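# Rehang mismatched flower on matching colour peg

## Task

Find the flower hanging on a peg whose colour differs from its own and rehang it on an unoccupied peg that matches its colour, without deforming any stem. At the end the dryer must still hang on its rail, and every flower must hang upside down, held by a clip on its stem.

## Robot and tools

Robot: two 6-joint arms, left_arm and right_arm, each with a parallel gripper. In every row and every per-joint list the joint order is waist, shoulder, elbow, wrist pitch, wrist yaw, wrist roll, followed by the gripper. Wrist yaw is REVERSED on both arms: its sign runs opposite to the arm's own convention, both in commands and in reports. The stated ranges keep the arm's signs, so flip the wrist yaw range when working in your own numbers. Stated ranges in rad: waist -2.618 to 3.054, shoulder 0.000 to 3.142, elbow 0.000 to 3.142, wrist pitch -1.571 to 1.571, wrist yaw -1.571 to 1.571, wrist roll -2.094 to 2.094. The true ends can differ by up to 0.059 rad.

Scene frame: origin at table-top height, halfway between the nominal arm bases; +z up, +x outward over the table, left_arm on the +y side. Arm names do not match image left/right. Real bases sit off their nominal spots; only a BASES line gives calibrated positions. Reported hand positions and orientations may be off by a few centimetres, more at long reach.

Row format (shared by execute_actions and move): one flat list of 14 numbers, each in [-1, 1], covering both arms even if only one moves: left_arm's 6 joint values then its opening, then right_arm's 6 joint values then its opening. Joint values are offsets, not poses, counted from the arm's Joint targets at the start of the action (execute_actions) or of the call (move). A value of 1.0 equals 2.224 rad for waist, shoulder and elbow, and 8.485 rad for the three wrist joints. The opening is absolute: +1 fully open, -1 closed. Sending 0 for an arm's joints re-commands its current Joint targets; to leave a gripper alone, resend its present opening (0 is itself a command).

execute_actions(actions, cameras): actions is a list of actions; each action is a table of up to 15 rows, each row lasting one control step of 1/30 s, and a short table repeats its final row until 15 steps pass. Within one action every row counts from the same start targets, but the next action starts from the new targets, so repeating an offset keeps moving. An action that would push a joint more than 0.059 rad past its range end is rejected for both arms; a malformed action, or a first action failing this check, voids the whole call. An empty actions list just returns state and images.

move(target, speed, blend, opening_speed, blocking, cameras): target is one 14-number row or a list of up to 15 rows; every row is an offset from the same Joint targets at the call, not from the previous row. speed is rad/s for whichever joint has the longest way to go, 0.01 to 12.57, default 0.5 (one value, or one per target). blend, in rad, rounds corners between listed targets. opening_speed (0.2 or more, scale units per second) ramps the fingers; use a low value when closing on stems. blocking=false returns after about 0.5 s while motion continues. Paths take at least 0.5 s, stop short beyond 10 s, move all joints in step (grippers trace curves), and do not avoid obstacles or the other arm. Finger values of later targets are applied only after arrival and rest. The result adds a move: line such as done, off_target, moving, held or fault, plus limits=held if steps were withheld.

wait(seconds 0 to 10) lets time pass with commands held; a running move continues. stop brakes a running move. zoom_image(camera, region [x0, y0, x1, y1] in pixels, at most 504 by 504) enlarges part of that camera's latest image. finished_scene (scene optional, 1) ends the scene permanently.

Cameras: cam_head_left, cam_head_right, cam_high, cam_low, cam_left_wrist, cam_right_wrist, each 896x504; intrinsics are provided. The cameras argument picks which images return: omitted, null or ["all"] gives all, [] gives none, an unknown name invalidates the call.

Result lines: end_effector_position (m) and end_effector_quat_wxyz in the scene frame; that point lies between the finger pads, about 1 cm short of the tips; fingers point along gripper +z and close along its y. Joint positions and Joint velocities give per-arm blocks (rad, rad/s) with the pad gap last (m; 0.094 open); "within noise" means at rest. Joint targets is the base for your next offsets. Tool commands shows current gripper commands. grip_measured uses the opening scale and may read up to about 2.7 mm wide when empty. "joint sent to its limit" marks a joint clipped at its end; "joint command not followed" means the clearance check altered targets. Joint torques include gravity, carry offsets and noise, are positive toward larger angles, and the first three wrap at ±28 N m. Step readings list joint positions during execute_actions calls.

Motion limits: per step a target may lead its measured angle by at most 0.339 rad (waist, shoulder, elbow) or 2.2 rad (wrists), and targets implying more than 200 mm of hand travel are scaled back, so large moves need several actions. Tiny changes may not start.

Gripping and care: fingers squeeze hard (roughly 50 to 64 N per pad) and keep closing toward the command, so stems are easily crushed; close slowly and stop near first contact. Release by commanding well above grip_measured. To stop pressing against something, command targets back past the measured positions. Motors heat when holding loads, reaching far, or pushing: MOTOR HOT at 75 °C, at 90 °C a fault folds that arm and disables it, at 100 °C it goes limp. Avoid arm-on-arm contact or gripping the other arm's fingers, which can fail the scene. A camera cable touching something counts as contact. Never drop or release moving parts, slam, or push hard, and never let anything fall or be left off the table. Loose objects may be nudged briefly by outside disturbances.

Each tool is called after "Emit:" as name([rows], argument=value, ...), one row to a line, values as JSON.

## Session

Emit:
execute_actions(actions=[])

Scene clock: 0.00 s.
left_arm: end_effector_position=(+0.3992, +0.3093, +0.1067) grip_measured=+1.000 end_effector_quat_wxyz=(+0.604, -0.028, +0.795, +0.039) | right_arm: end_effector_position=(+0.3574, -0.2733, +0.1338) grip_measured=+1.000 end_effector_quat_wxyz=(+0.628, +0.053, +0.773, -0.070)
Joint positions: left_arm=[0.005 1.587 0.366 0.951 0.038 0.019 0.094] | right_arm=[0.089 1.499 0.358 0.933 -0.25 0.01 0.094]
Joint velocities: within noise
Joint torques (N m): no reading
Heat: left arm: 27 °C; right arm: 26 °C.
Joint targets: left_arm=[0.006 1.571 0.383 0.965 0.044 0.013] | right_arm=[0.089 1.483 0.375 0.946 -0.257 0.003]
Tool commands: left_gripper/opening=+1.0 right_gripper/opening=+1.0

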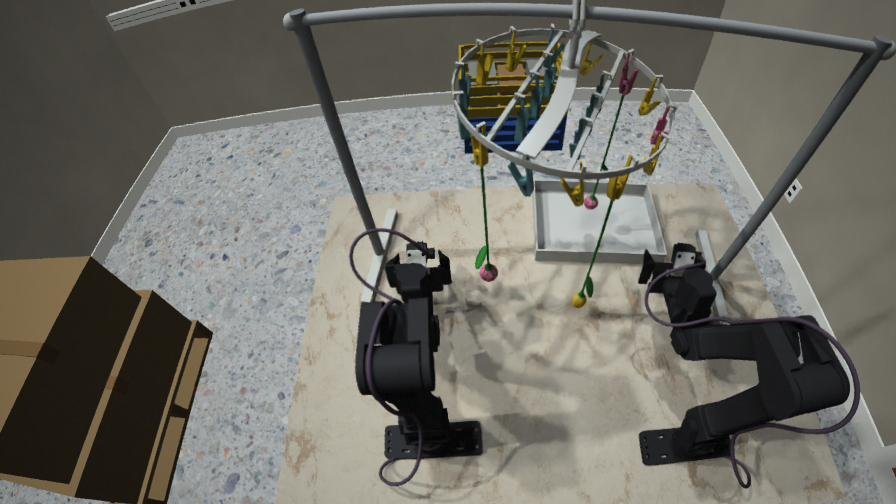

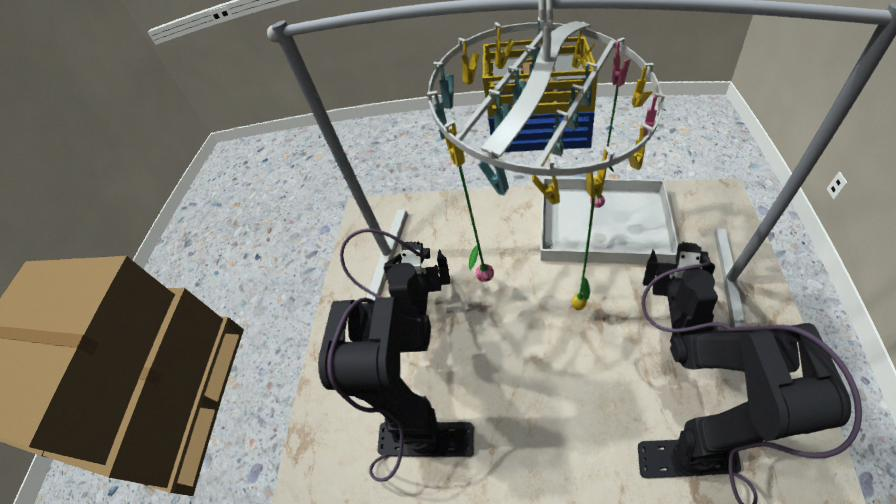

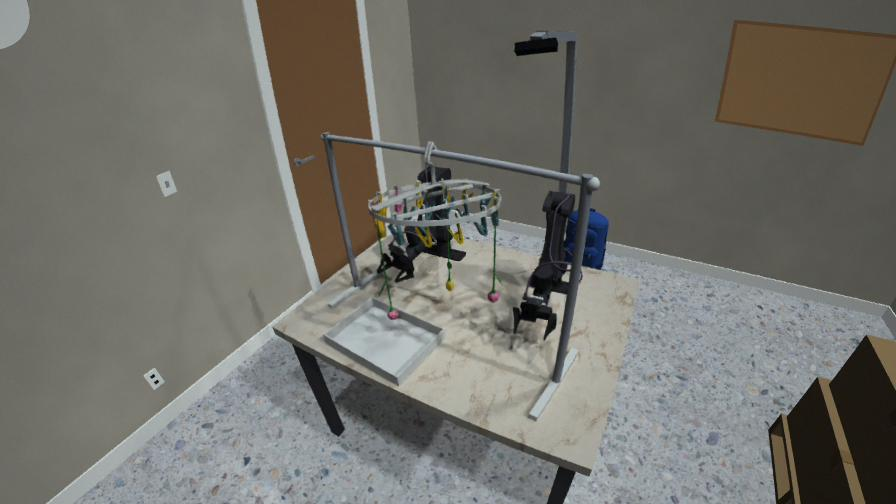

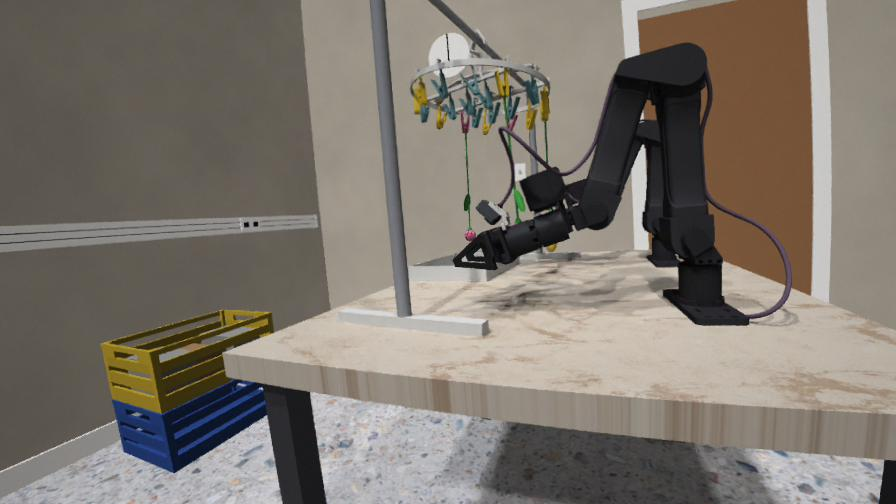

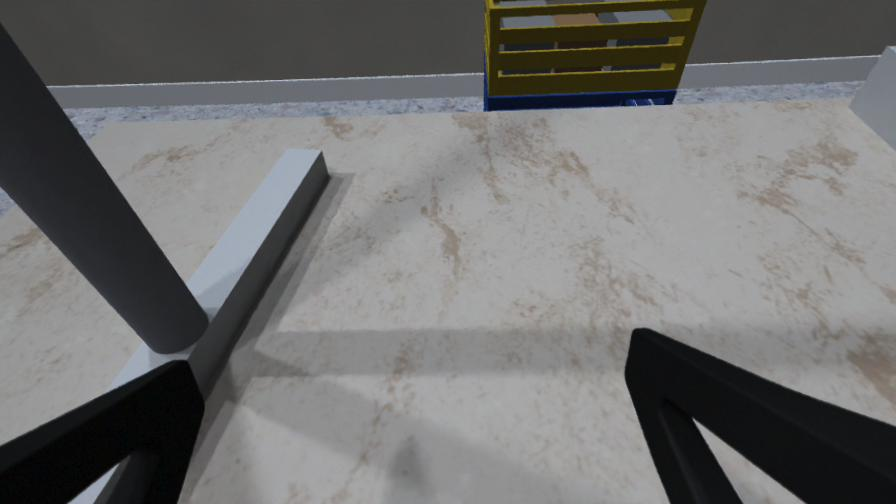

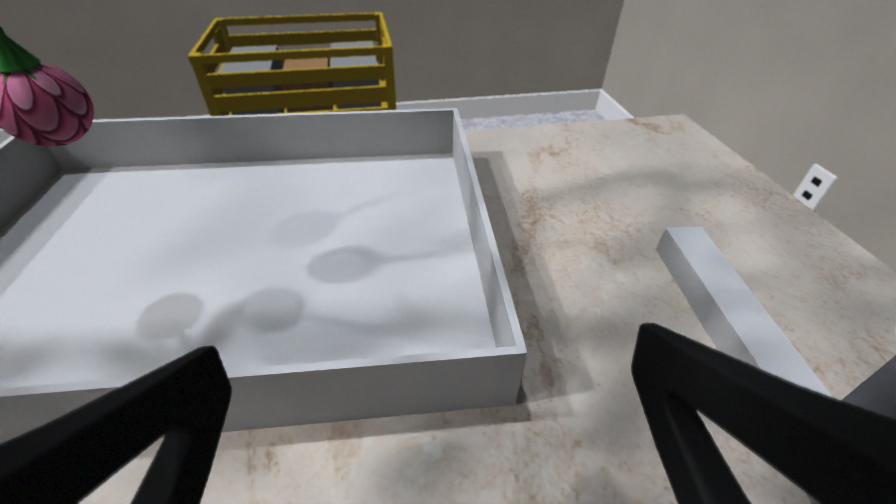

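Emit:
zoom_image(camera="cam_head_left", region=[430, 0, 710, 320])

Emit:
zoom_image(camera="cam_head_right", region=[410, 0, 690, 320])

Emit:
zoom_image(camera="cam_high", region=[340, 120, 540, 330])

Emit:
zoom_image(camera="cam_low", region=[390, 30, 590, 260])

Scaled by 1.575 from the camera's 896x504 image, which has a finer 1280x720 frame.

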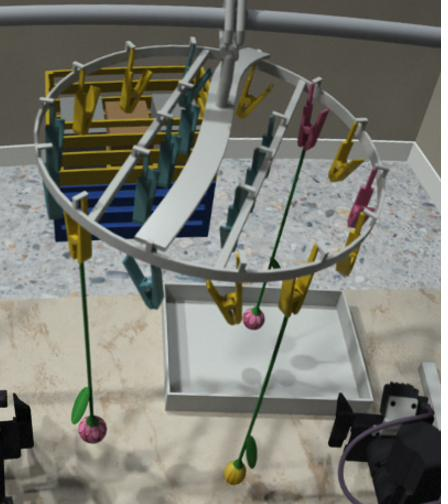

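Scaled by 1.575 from the camera's 896x504 image, which has a finer 1280x720 frame.

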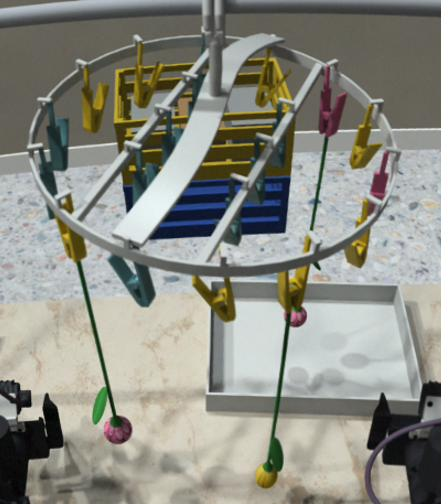

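Scaled by 2.400 from the camera's 896x504 image, which has a finer 1280x720 frame.

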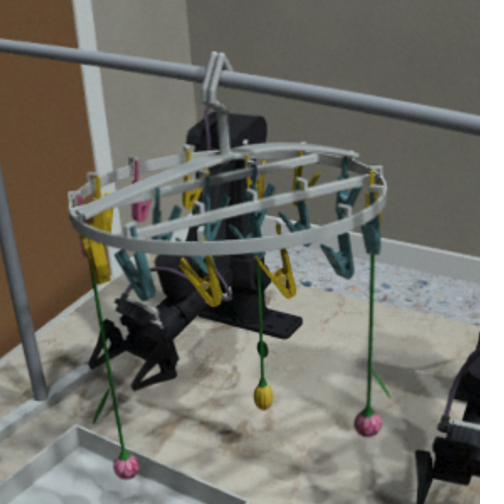

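Scaled by 2.191 from the camera's 896x504 image, which has a finer 1280x720 frame.

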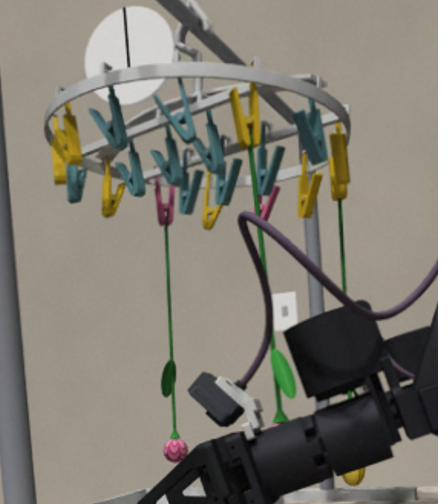

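Emit:
zoom_image(camera="cam_head_left", region=[450, 20, 570, 200])

Emit:
zoom_image(camera="cam_head_left", region=[560, 20, 690, 220])

Emit:
zoom_image(camera="cam_high", region=[360, 170, 510, 260])

Emit:
zoom_image(camera="cam_low", region=[400, 50, 560, 140])

Scaled by 2.800 from the camera's 896x504 image, which has a finer 1280x720 frame.

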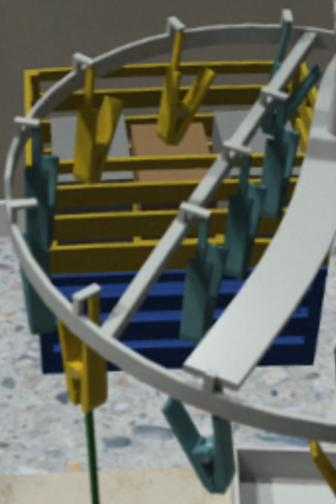

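Scaled by 2.520 from the camera's 896x504 image, which has a finer 1280x720 frame.

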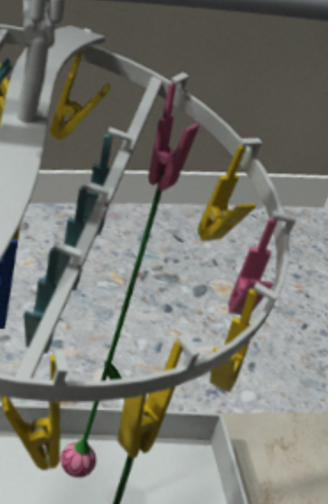

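Scaled by 3.360 from the camera's 896x504 image, which has a finer 1280x720 frame.

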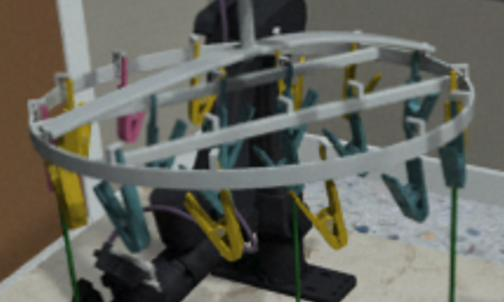

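Scaled by 3.150 from the camera's 896x504 image, which has a finer 1280x720 frame.

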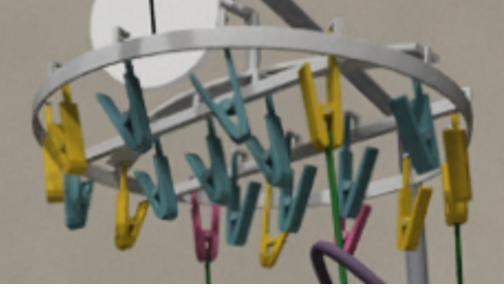

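Emit:
zoom_image(camera="cam_head_left", region=[340, 200, 500, 320])

Emit:
zoom_image(camera="cam_head_left", region=[620, 220, 760, 330])

Scaled by 3.150 from the camera's 896x504 image, which has a finer 1280x720 frame.

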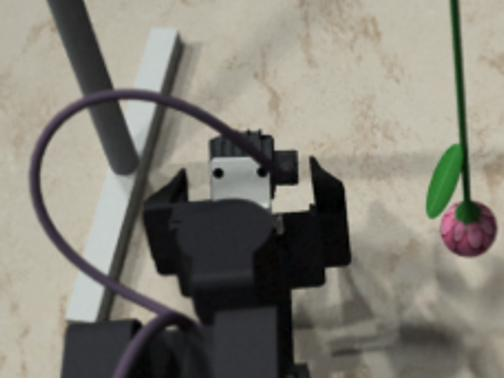

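Scaled by 3.600 from the camera's 896x504 image, which has a finer 1280x720 frame.

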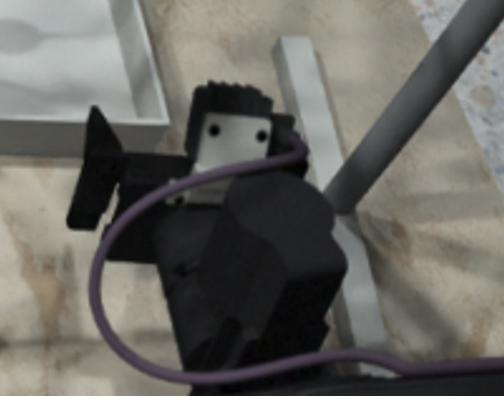

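Emit:
move(target=[0, -0.2037, 0.119, -0.0583, -0.005, 0, 1, 0, 0, 0, 0, 0, 0, 1], speed=0.6)

Scene clock: 131.50 s.
left_arm: end_effector_position=(+0.3942, +0.3030, +0.2774) grip_measured=+1.000 end_effector_quat_wxyz=(+0.696, -0.017, +0.717, +0.030) | right_arm: end_effector_position=(+0.3574, -0.2733, +0.1338) grip_measured=+1.000 end_effector_quat_wxyz=(+0.628, +0.048, +0.773, -0.074)
Joint positions: left_arm=[0.005 1.136 0.601 0.506 0.004 0.019 0.094] | right_arm=[0.089 1.499 0.358 0.933 -0.25 -0.003 0.094]
Joint velocities: within noise
Joint torques (N m): left_arm=[0.09 -4.53 10.13 1.3 -0.06 -0.02] | right_arm=[0.05 -6.76 7.79 2.08 -0.06 0.01]
Heat: left arm: 33 °C; right arm: 32 °C.
Joint targets: left_arm=[0.006 1.118 0.647 0.470 0.001 0.013] | right_arm=[0.089 1.483 0.375 0.946 -0.257 0.003]
move: off_target (left_arm); left_arm: the elbow is farthest, 0.047 rad from its target

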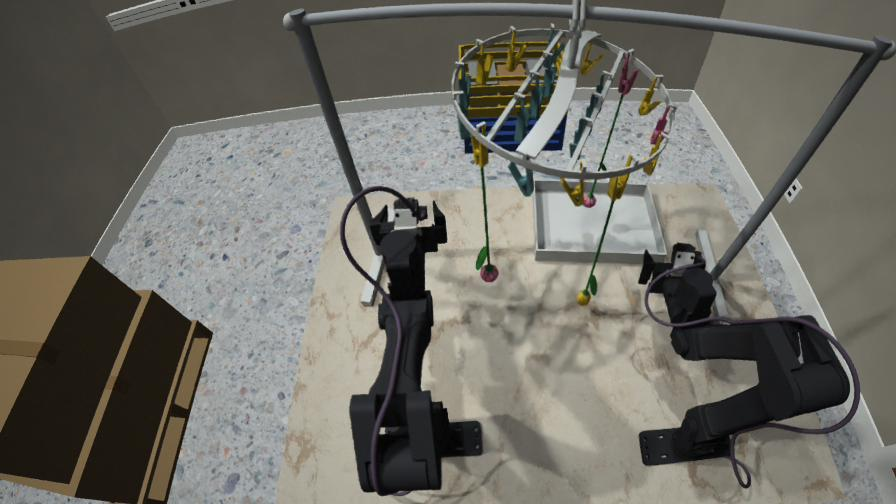

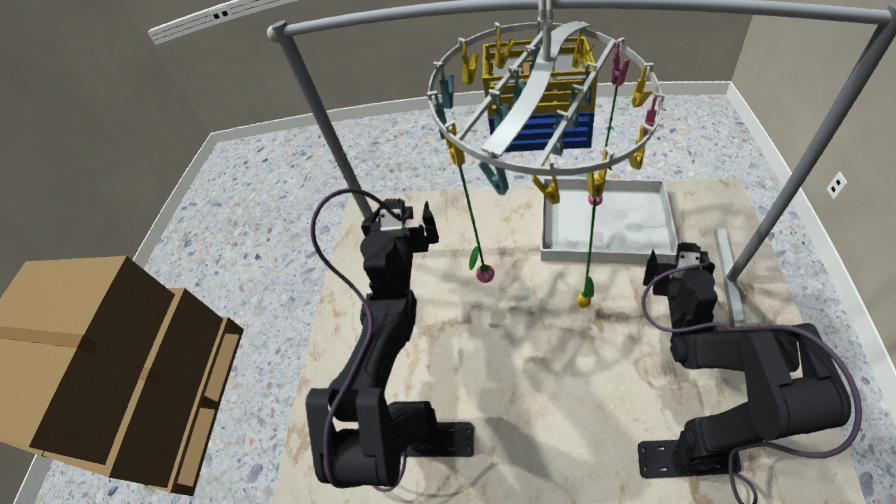

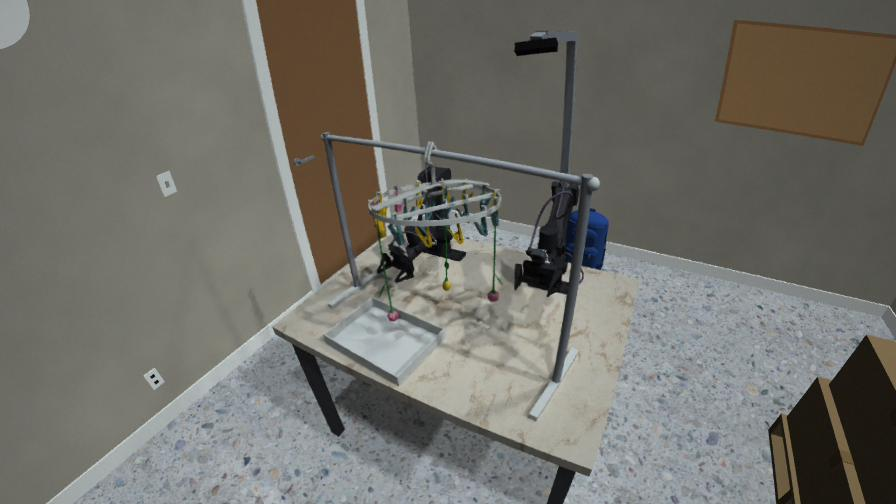

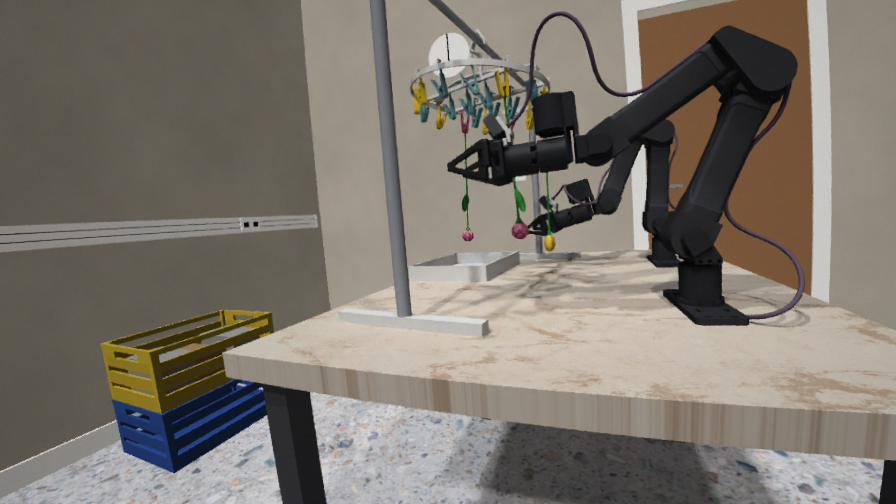

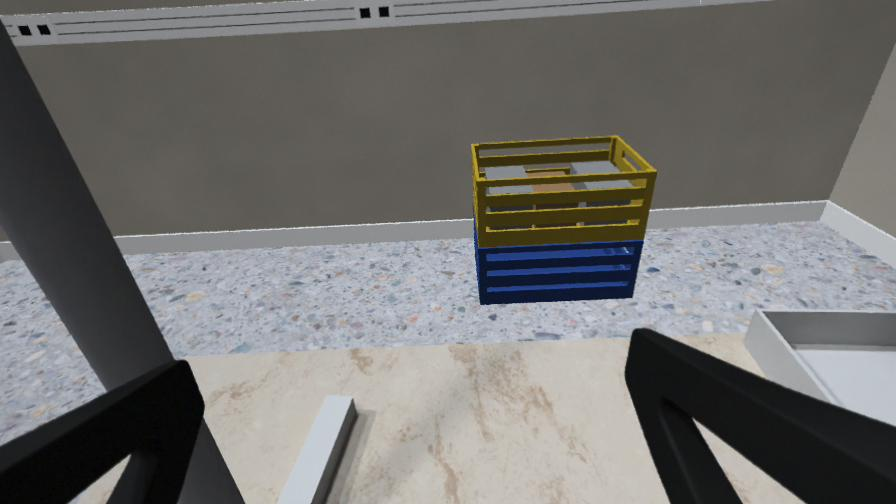

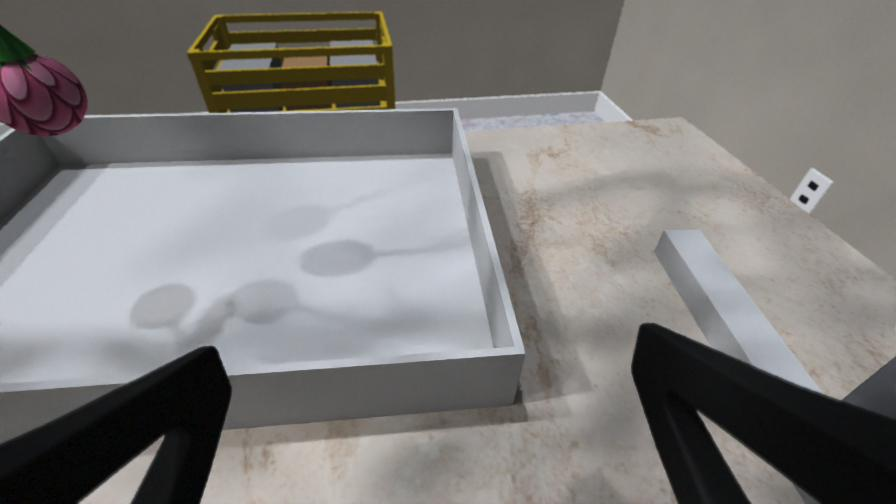

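Emit:
zoom_image(camera="cam_head_left", region=[360, 170, 480, 280])

Emit:
zoom_image(camera="cam_head_right", region=[360, 170, 480, 280])

Emit:
zoom_image(camera="cam_low", region=[400, 50, 580, 270])

Scaled by 4.200 from the camera's 896x504 image, which has a finer 1280x720 frame.

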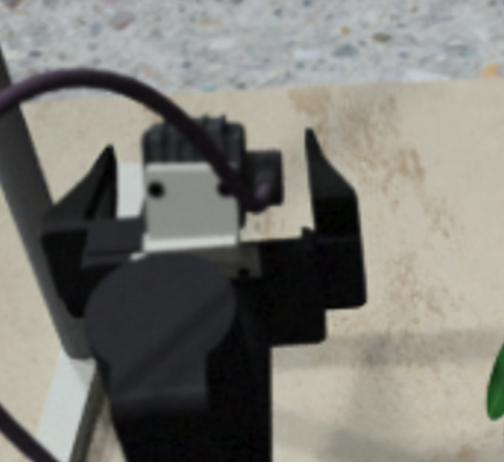

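Scaled by 4.200 from the camera's 896x504 image, which has a finer 1280x720 frame.

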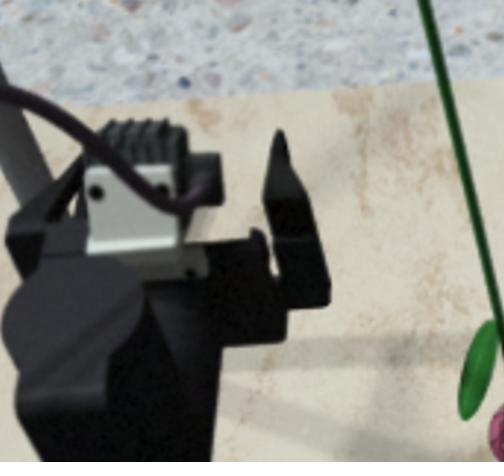

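Scaled by 2.291 from the camera's 896x504 image, which has a finer 1280x720 frame.

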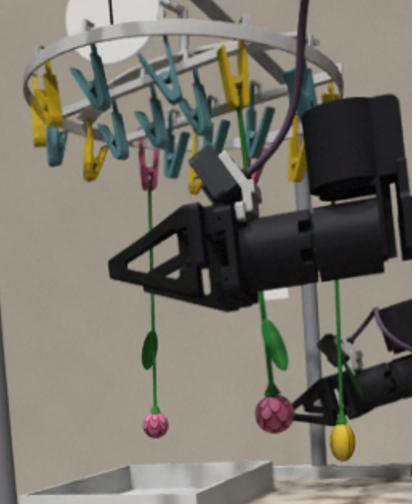

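Emit:
move(target=[0.1308, -0.1956, 0.1592, -0.0929, -0.0865, -0.0015, 1, -0.3125, -0.2572, 0.2621, -0.117, 0.184, 0, 1], speed=0.7)

Scene clock: 327.47 s.
left_arm: end_effector_position=(+0.2607, +0.2490, +0.4070) grip_measured=+1.000 end_effector_quat_wxyz=(+0.693, +0.128, +0.697, -0.131) | right_arm: end_effector_position=(+0.2452, -0.2491, +0.3820) grip_measured=+1.000 end_effector_quat_wxyz=(+0.661, -0.226, +0.672, +0.244)
Joint positions: left_arm=[0.291 0.679 0.952 -0.28 -0.716 -0.001 0.094] | right_arm=[-0.594 0.926 0.906 -0.001 1.284 0.01 0.094]
Joint velocities: within noise
Joint torques (N m): left_arm=[0.58 0.42 9.72 1.11 -0.13 -0.08] | right_arm=[-0.66 -2.4 12.94 1.09 0.12 0.01]
Heat: left arm: 39 °C; right arm: 36 °C.
Joint targets: left_arm=[0.297 0.683 1.001 -0.318 -0.733 0.001] | right_arm=[-0.606 0.911 0.958 -0.047 1.304 0.003]
move: off_target (left_arm, right_arm); left_arm: the elbow is farthest, 0.049 rad from its target; right_arm: the elbow is farthest, 0.052 rad from its target

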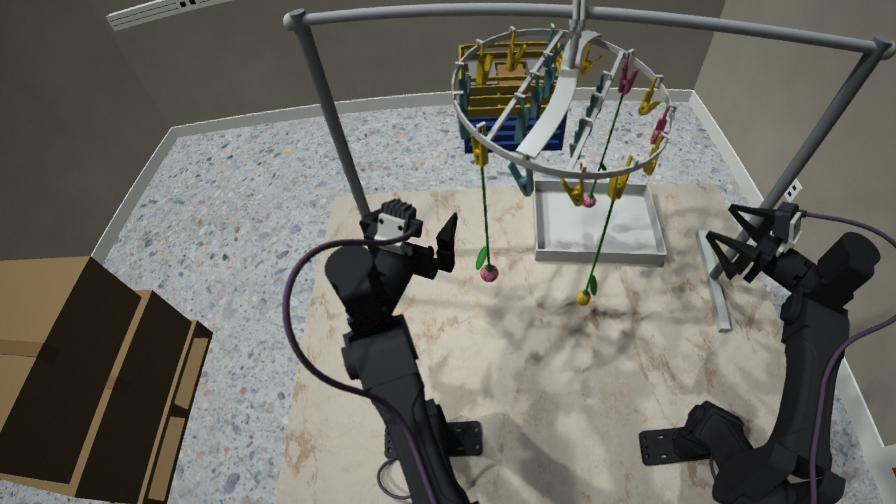

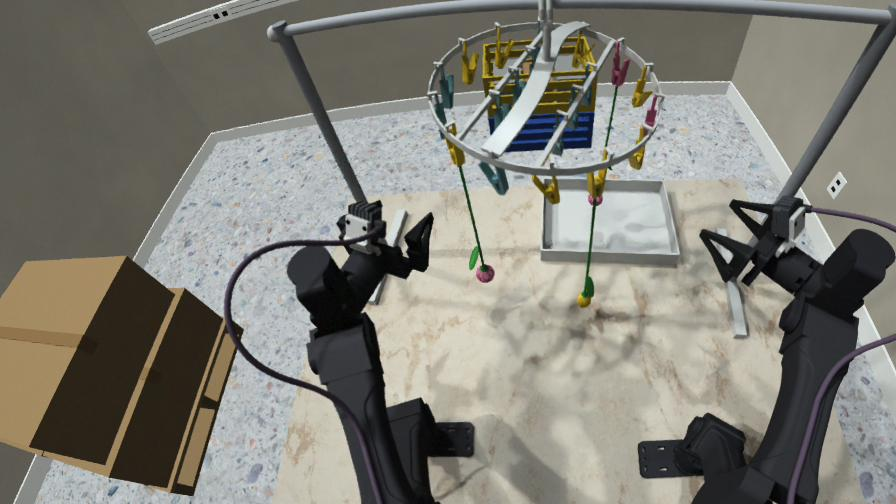

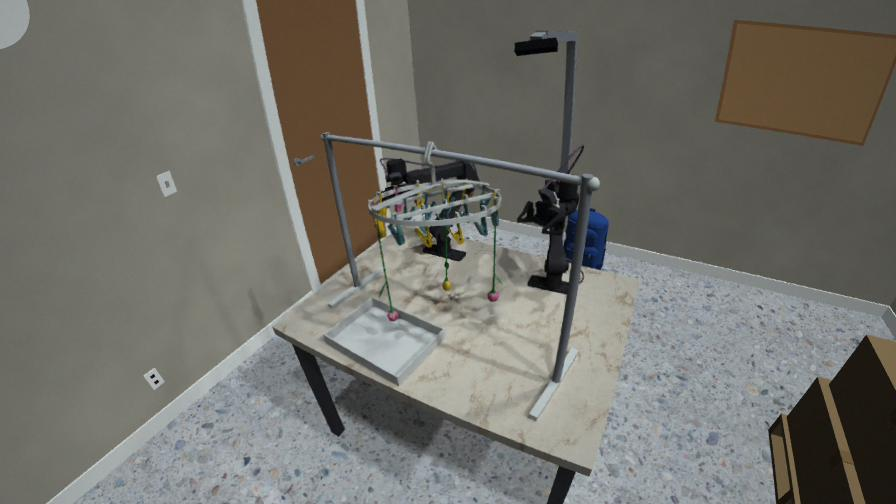

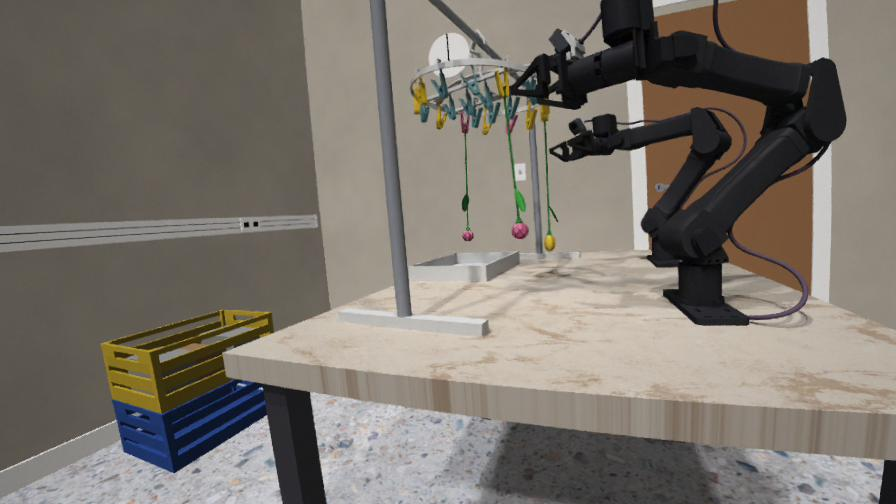

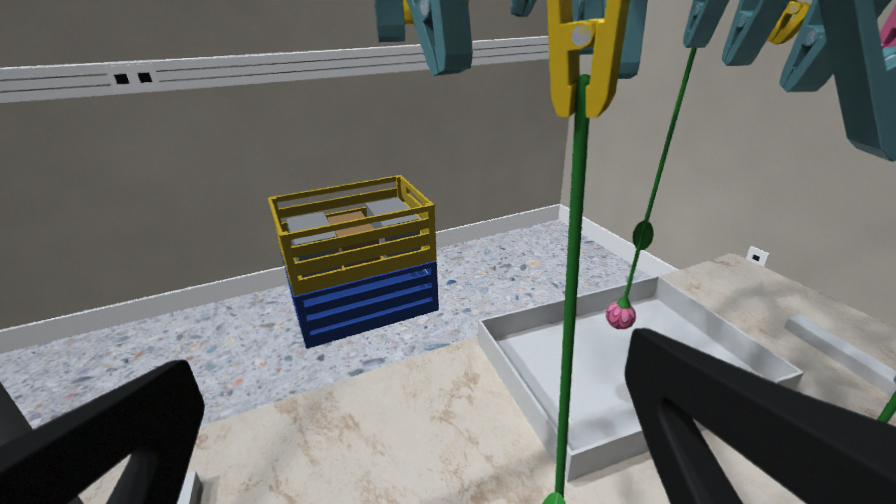

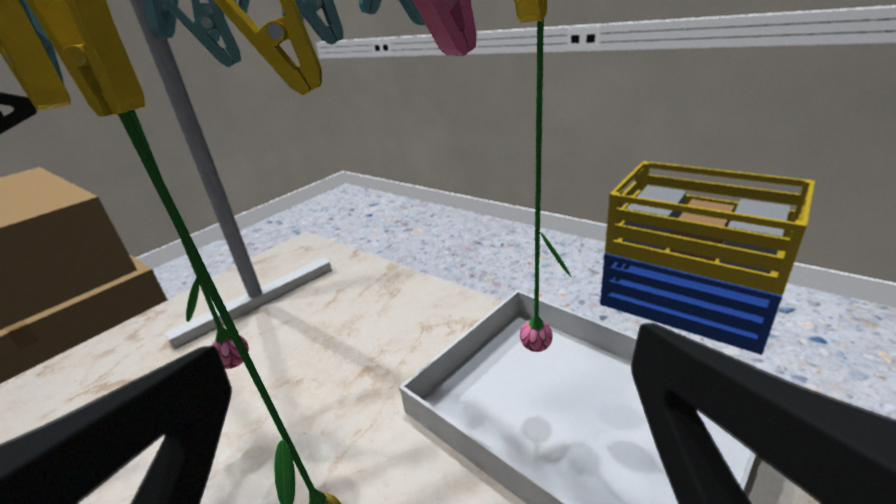

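Emit:
zoom_image(camera="cam_left_wrist", region=[440, 0, 896, 256])

Emit:
zoom_image(camera="cam_right_wrist", region=[0, 0, 600, 300])

Scaled by 1.105 from the camera's 896x504 image, which has a finer 1280x720 frame.

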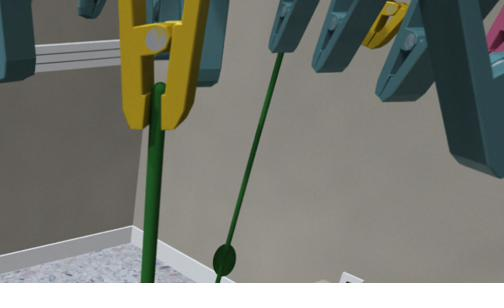

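Region (0, 0, 600, 300) is 600x300 pixels. A region can be at most 504 by 504 pixels.

Emit:
move(target=[0.004, 0.007, -0.24, 0.134, 0.0098, 0, 1, 0, 0, 0, 0, 0, 0, 1], speed=0.7, cameras=["cam_left_wrist", "cam_head_left"])

Scene clock: 390.07 s.
left_arm: end_effector_position=(+0.2713, +0.2594, +0.3994) grip_measured=+1.000 end_effector_quat_wxyz=(+0.834, +0.202, +0.513, -0.021) | right_arm: end_effector_position=(+0.2450, -0.2489, +0.3821) grip_measured=+1.000 end_effector_quat_wxyz=(+0.661, -0.226, +0.672, +0.245)
Joint positions: left_arm=[0.295 0.706 0.483 0.751 -0.679 -0.001 0.094] | right_arm=[-0.594 0.926 0.906 -0.001 1.286 0.01 0.094]
Joint velocities: within noise
Joint torques (N m): left_arm=[0.68 -0.28 4.63 1.69 0.39 -0.03] | right_arm=[-0.66 -2.4 12.94 1.1 0.13 0.01]
Heat: left arm: 40 °C; right arm: 34 °C.
Joint targets: left_arm=[0.306 0.698 0.468 0.819 -0.650 0.001] | right_arm=[-0.606 0.911 0.958 -0.047 1.304 0.003]
move: off_target (left_arm, right_arm); left_arm: the wrist pitch is farthest, 0.068 rad from its target; right_arm: the elbow is farthest, 0.052 rad from its target
Images, in order (width x height): cam_head_left 896x504, cam_left_wrist 896x504.

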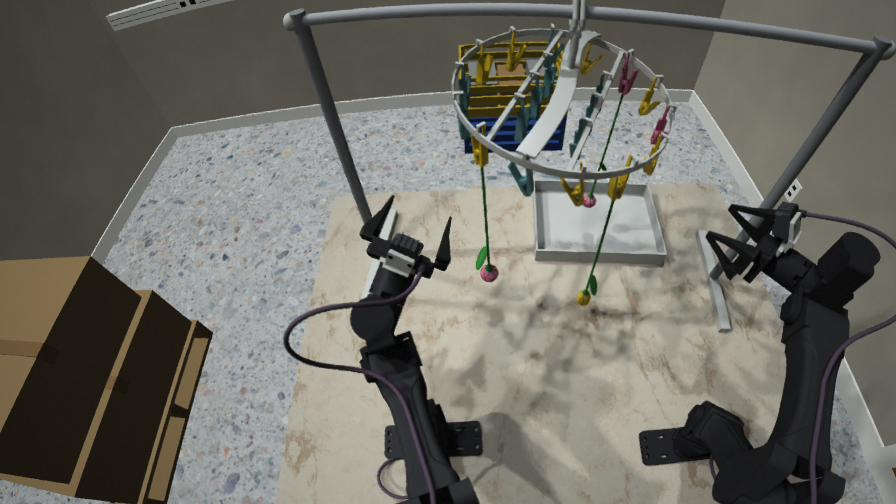

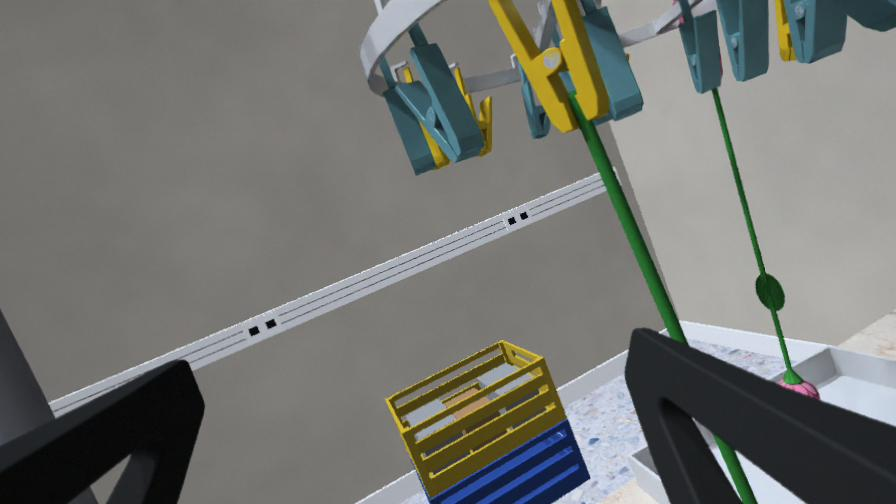

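Emit:
move(target=[0, 0.0308, -0.1138, 0.039, 0, 0.04125, 1, 0, 0, 0, 0, 0, 0, 1], speed=0.7, cameras=["cam_left_wrist", "cam_head_left"])

Scene clock: 405.43 s.
left_arm: end_effector_position=(+0.2712, +0.2602, +0.3340) grip_measured=+1.000 end_effector_quat_wxyz=(+0.826, +0.287, +0.467, +0.129) | right_arm: end_effector_position=(+0.2450, -0.2489, +0.3821) grip_measured=+1.000 end_effector_quat_wxyz=(+0.661, -0.226, +0.672, +0.245)
Joint positions: left_arm=[0.297 0.775 0.228 1.083 -0.676 0.351 0.094] | right_arm=[-0.594 0.926 0.906 -0.001 1.286 0.01 0.094]
Joint velocities: within noise
Joint torques (N m): left_arm=[0.69 -0.28 4.7 1.72 0.32 0.02] | right_arm=[-0.65 -2.4 12.96 1.1 0.13 0.01]
Heat: left arm: 34 °C; right arm: 34 °C.
Joint targets: left_arm=[0.306 0.767 0.215 1.150 -0.650 0.351] | right_arm=[-0.606 0.911 0.958 -0.047 1.304 0.003]
move: off_target (left_arm, right_arm); left_arm: the wrist pitch is farthest, 0.067 rad from its target; right_arm: the elbow is farthest, 0.052 rad from its target
Images, in order (width x height): cam_head_left 896x504, cam_left_wrist 896x504.

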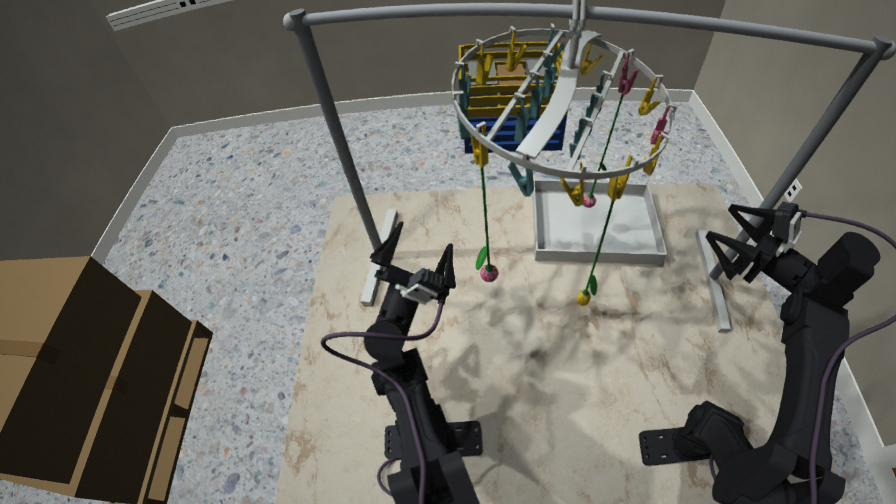

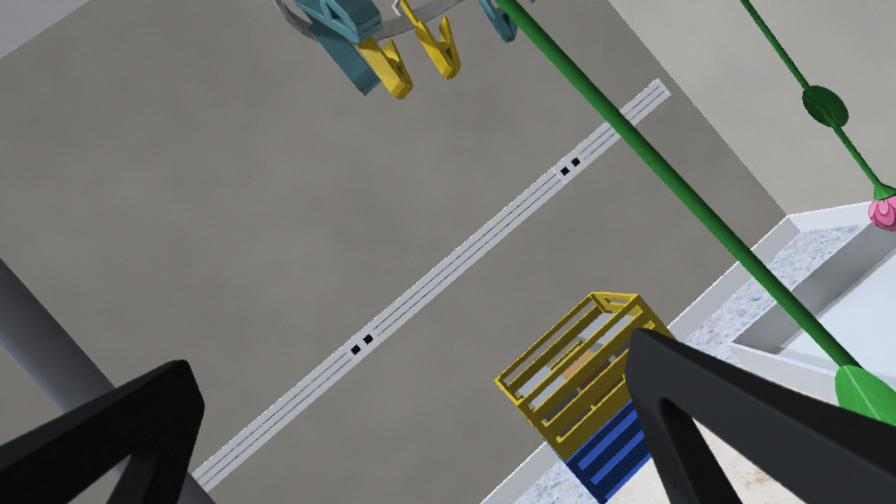

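Emit:
move(target=[0.0908, 0.0337, 0.5103, -0.1945, -0.0346, -0.0414, 1, 0, 0, 0, 0, 0, 0, 1], speed=0.8, cameras=["cam_left_wrist", "cam_head_left", "cam_low"])

Scene clock: 428.47 s.
left_arm: end_effector_position=(+0.2501, +0.2675, +0.4809) grip_measured=+1.000 end_effector_quat_wxyz=(+0.698, +0.132, +0.692, -0.129) | right_arm: end_effector_position=(+0.2450, -0.2489, +0.3821) grip_measured=+1.000 end_effector_quat_wxyz=(+0.661, -0.226, +0.672, +0.245)
Joint positions: left_arm=[0.499 0.834 1.306 -0.462 -0.927 -0.002 0.094] | right_arm=[-0.594 0.926 0.906 -0.001 1.286 0.01 0.094]
Joint velocities: within noise
Joint torques (N m): left_arm=[0.51 0.53 8.38 1 -0.11 -0.07] | right_arm=[-0.66 -2.4 12.94 1.1 0.13 0.01]
Heat: left arm: 34 °C; right arm: 35 °C.
Joint targets: left_arm=[0.508 0.842 1.350 -0.500 -0.943 -0.001] | right_arm=[-0.606 0.911 0.958 -0.047 1.304 0.003]
move: off_target (left_arm, right_arm); left_arm: the elbow is farthest, 0.044 rad from its target; right_arm: the elbow is farthest, 0.052 rad from its target
Images, in order (width x height): cam_head_left 896x504, cam_low 896x504, cam_left_wrist 896x504.

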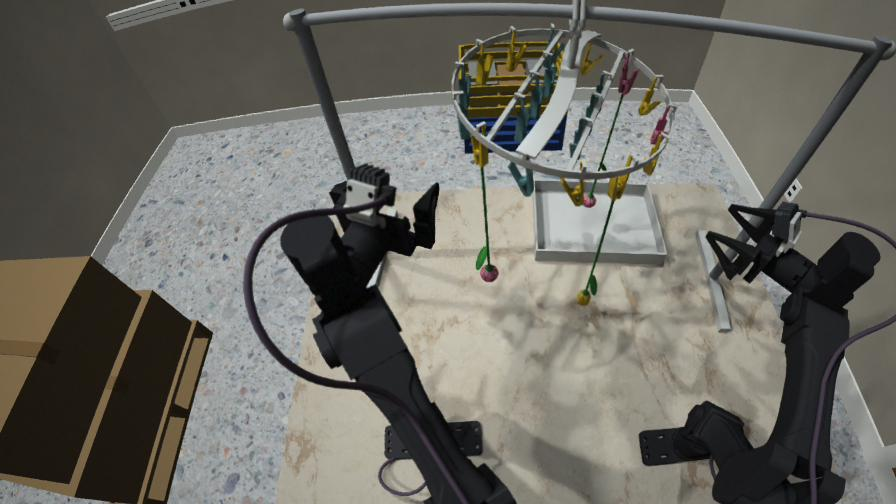

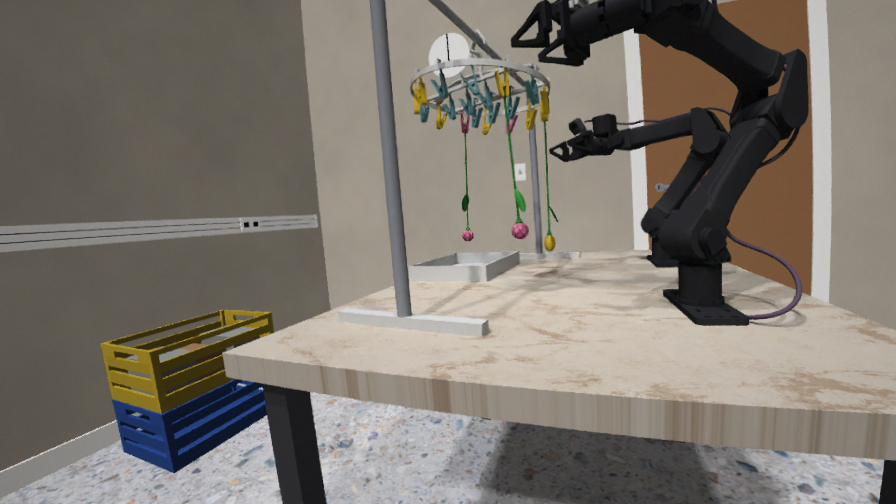

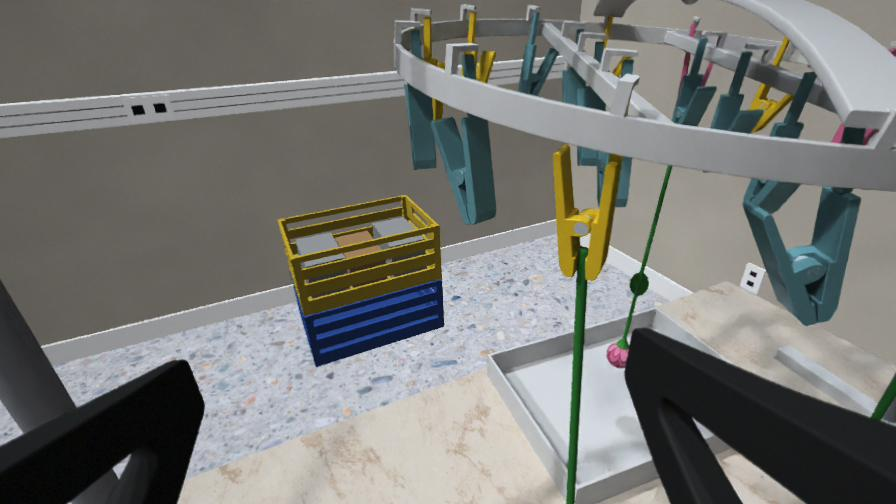

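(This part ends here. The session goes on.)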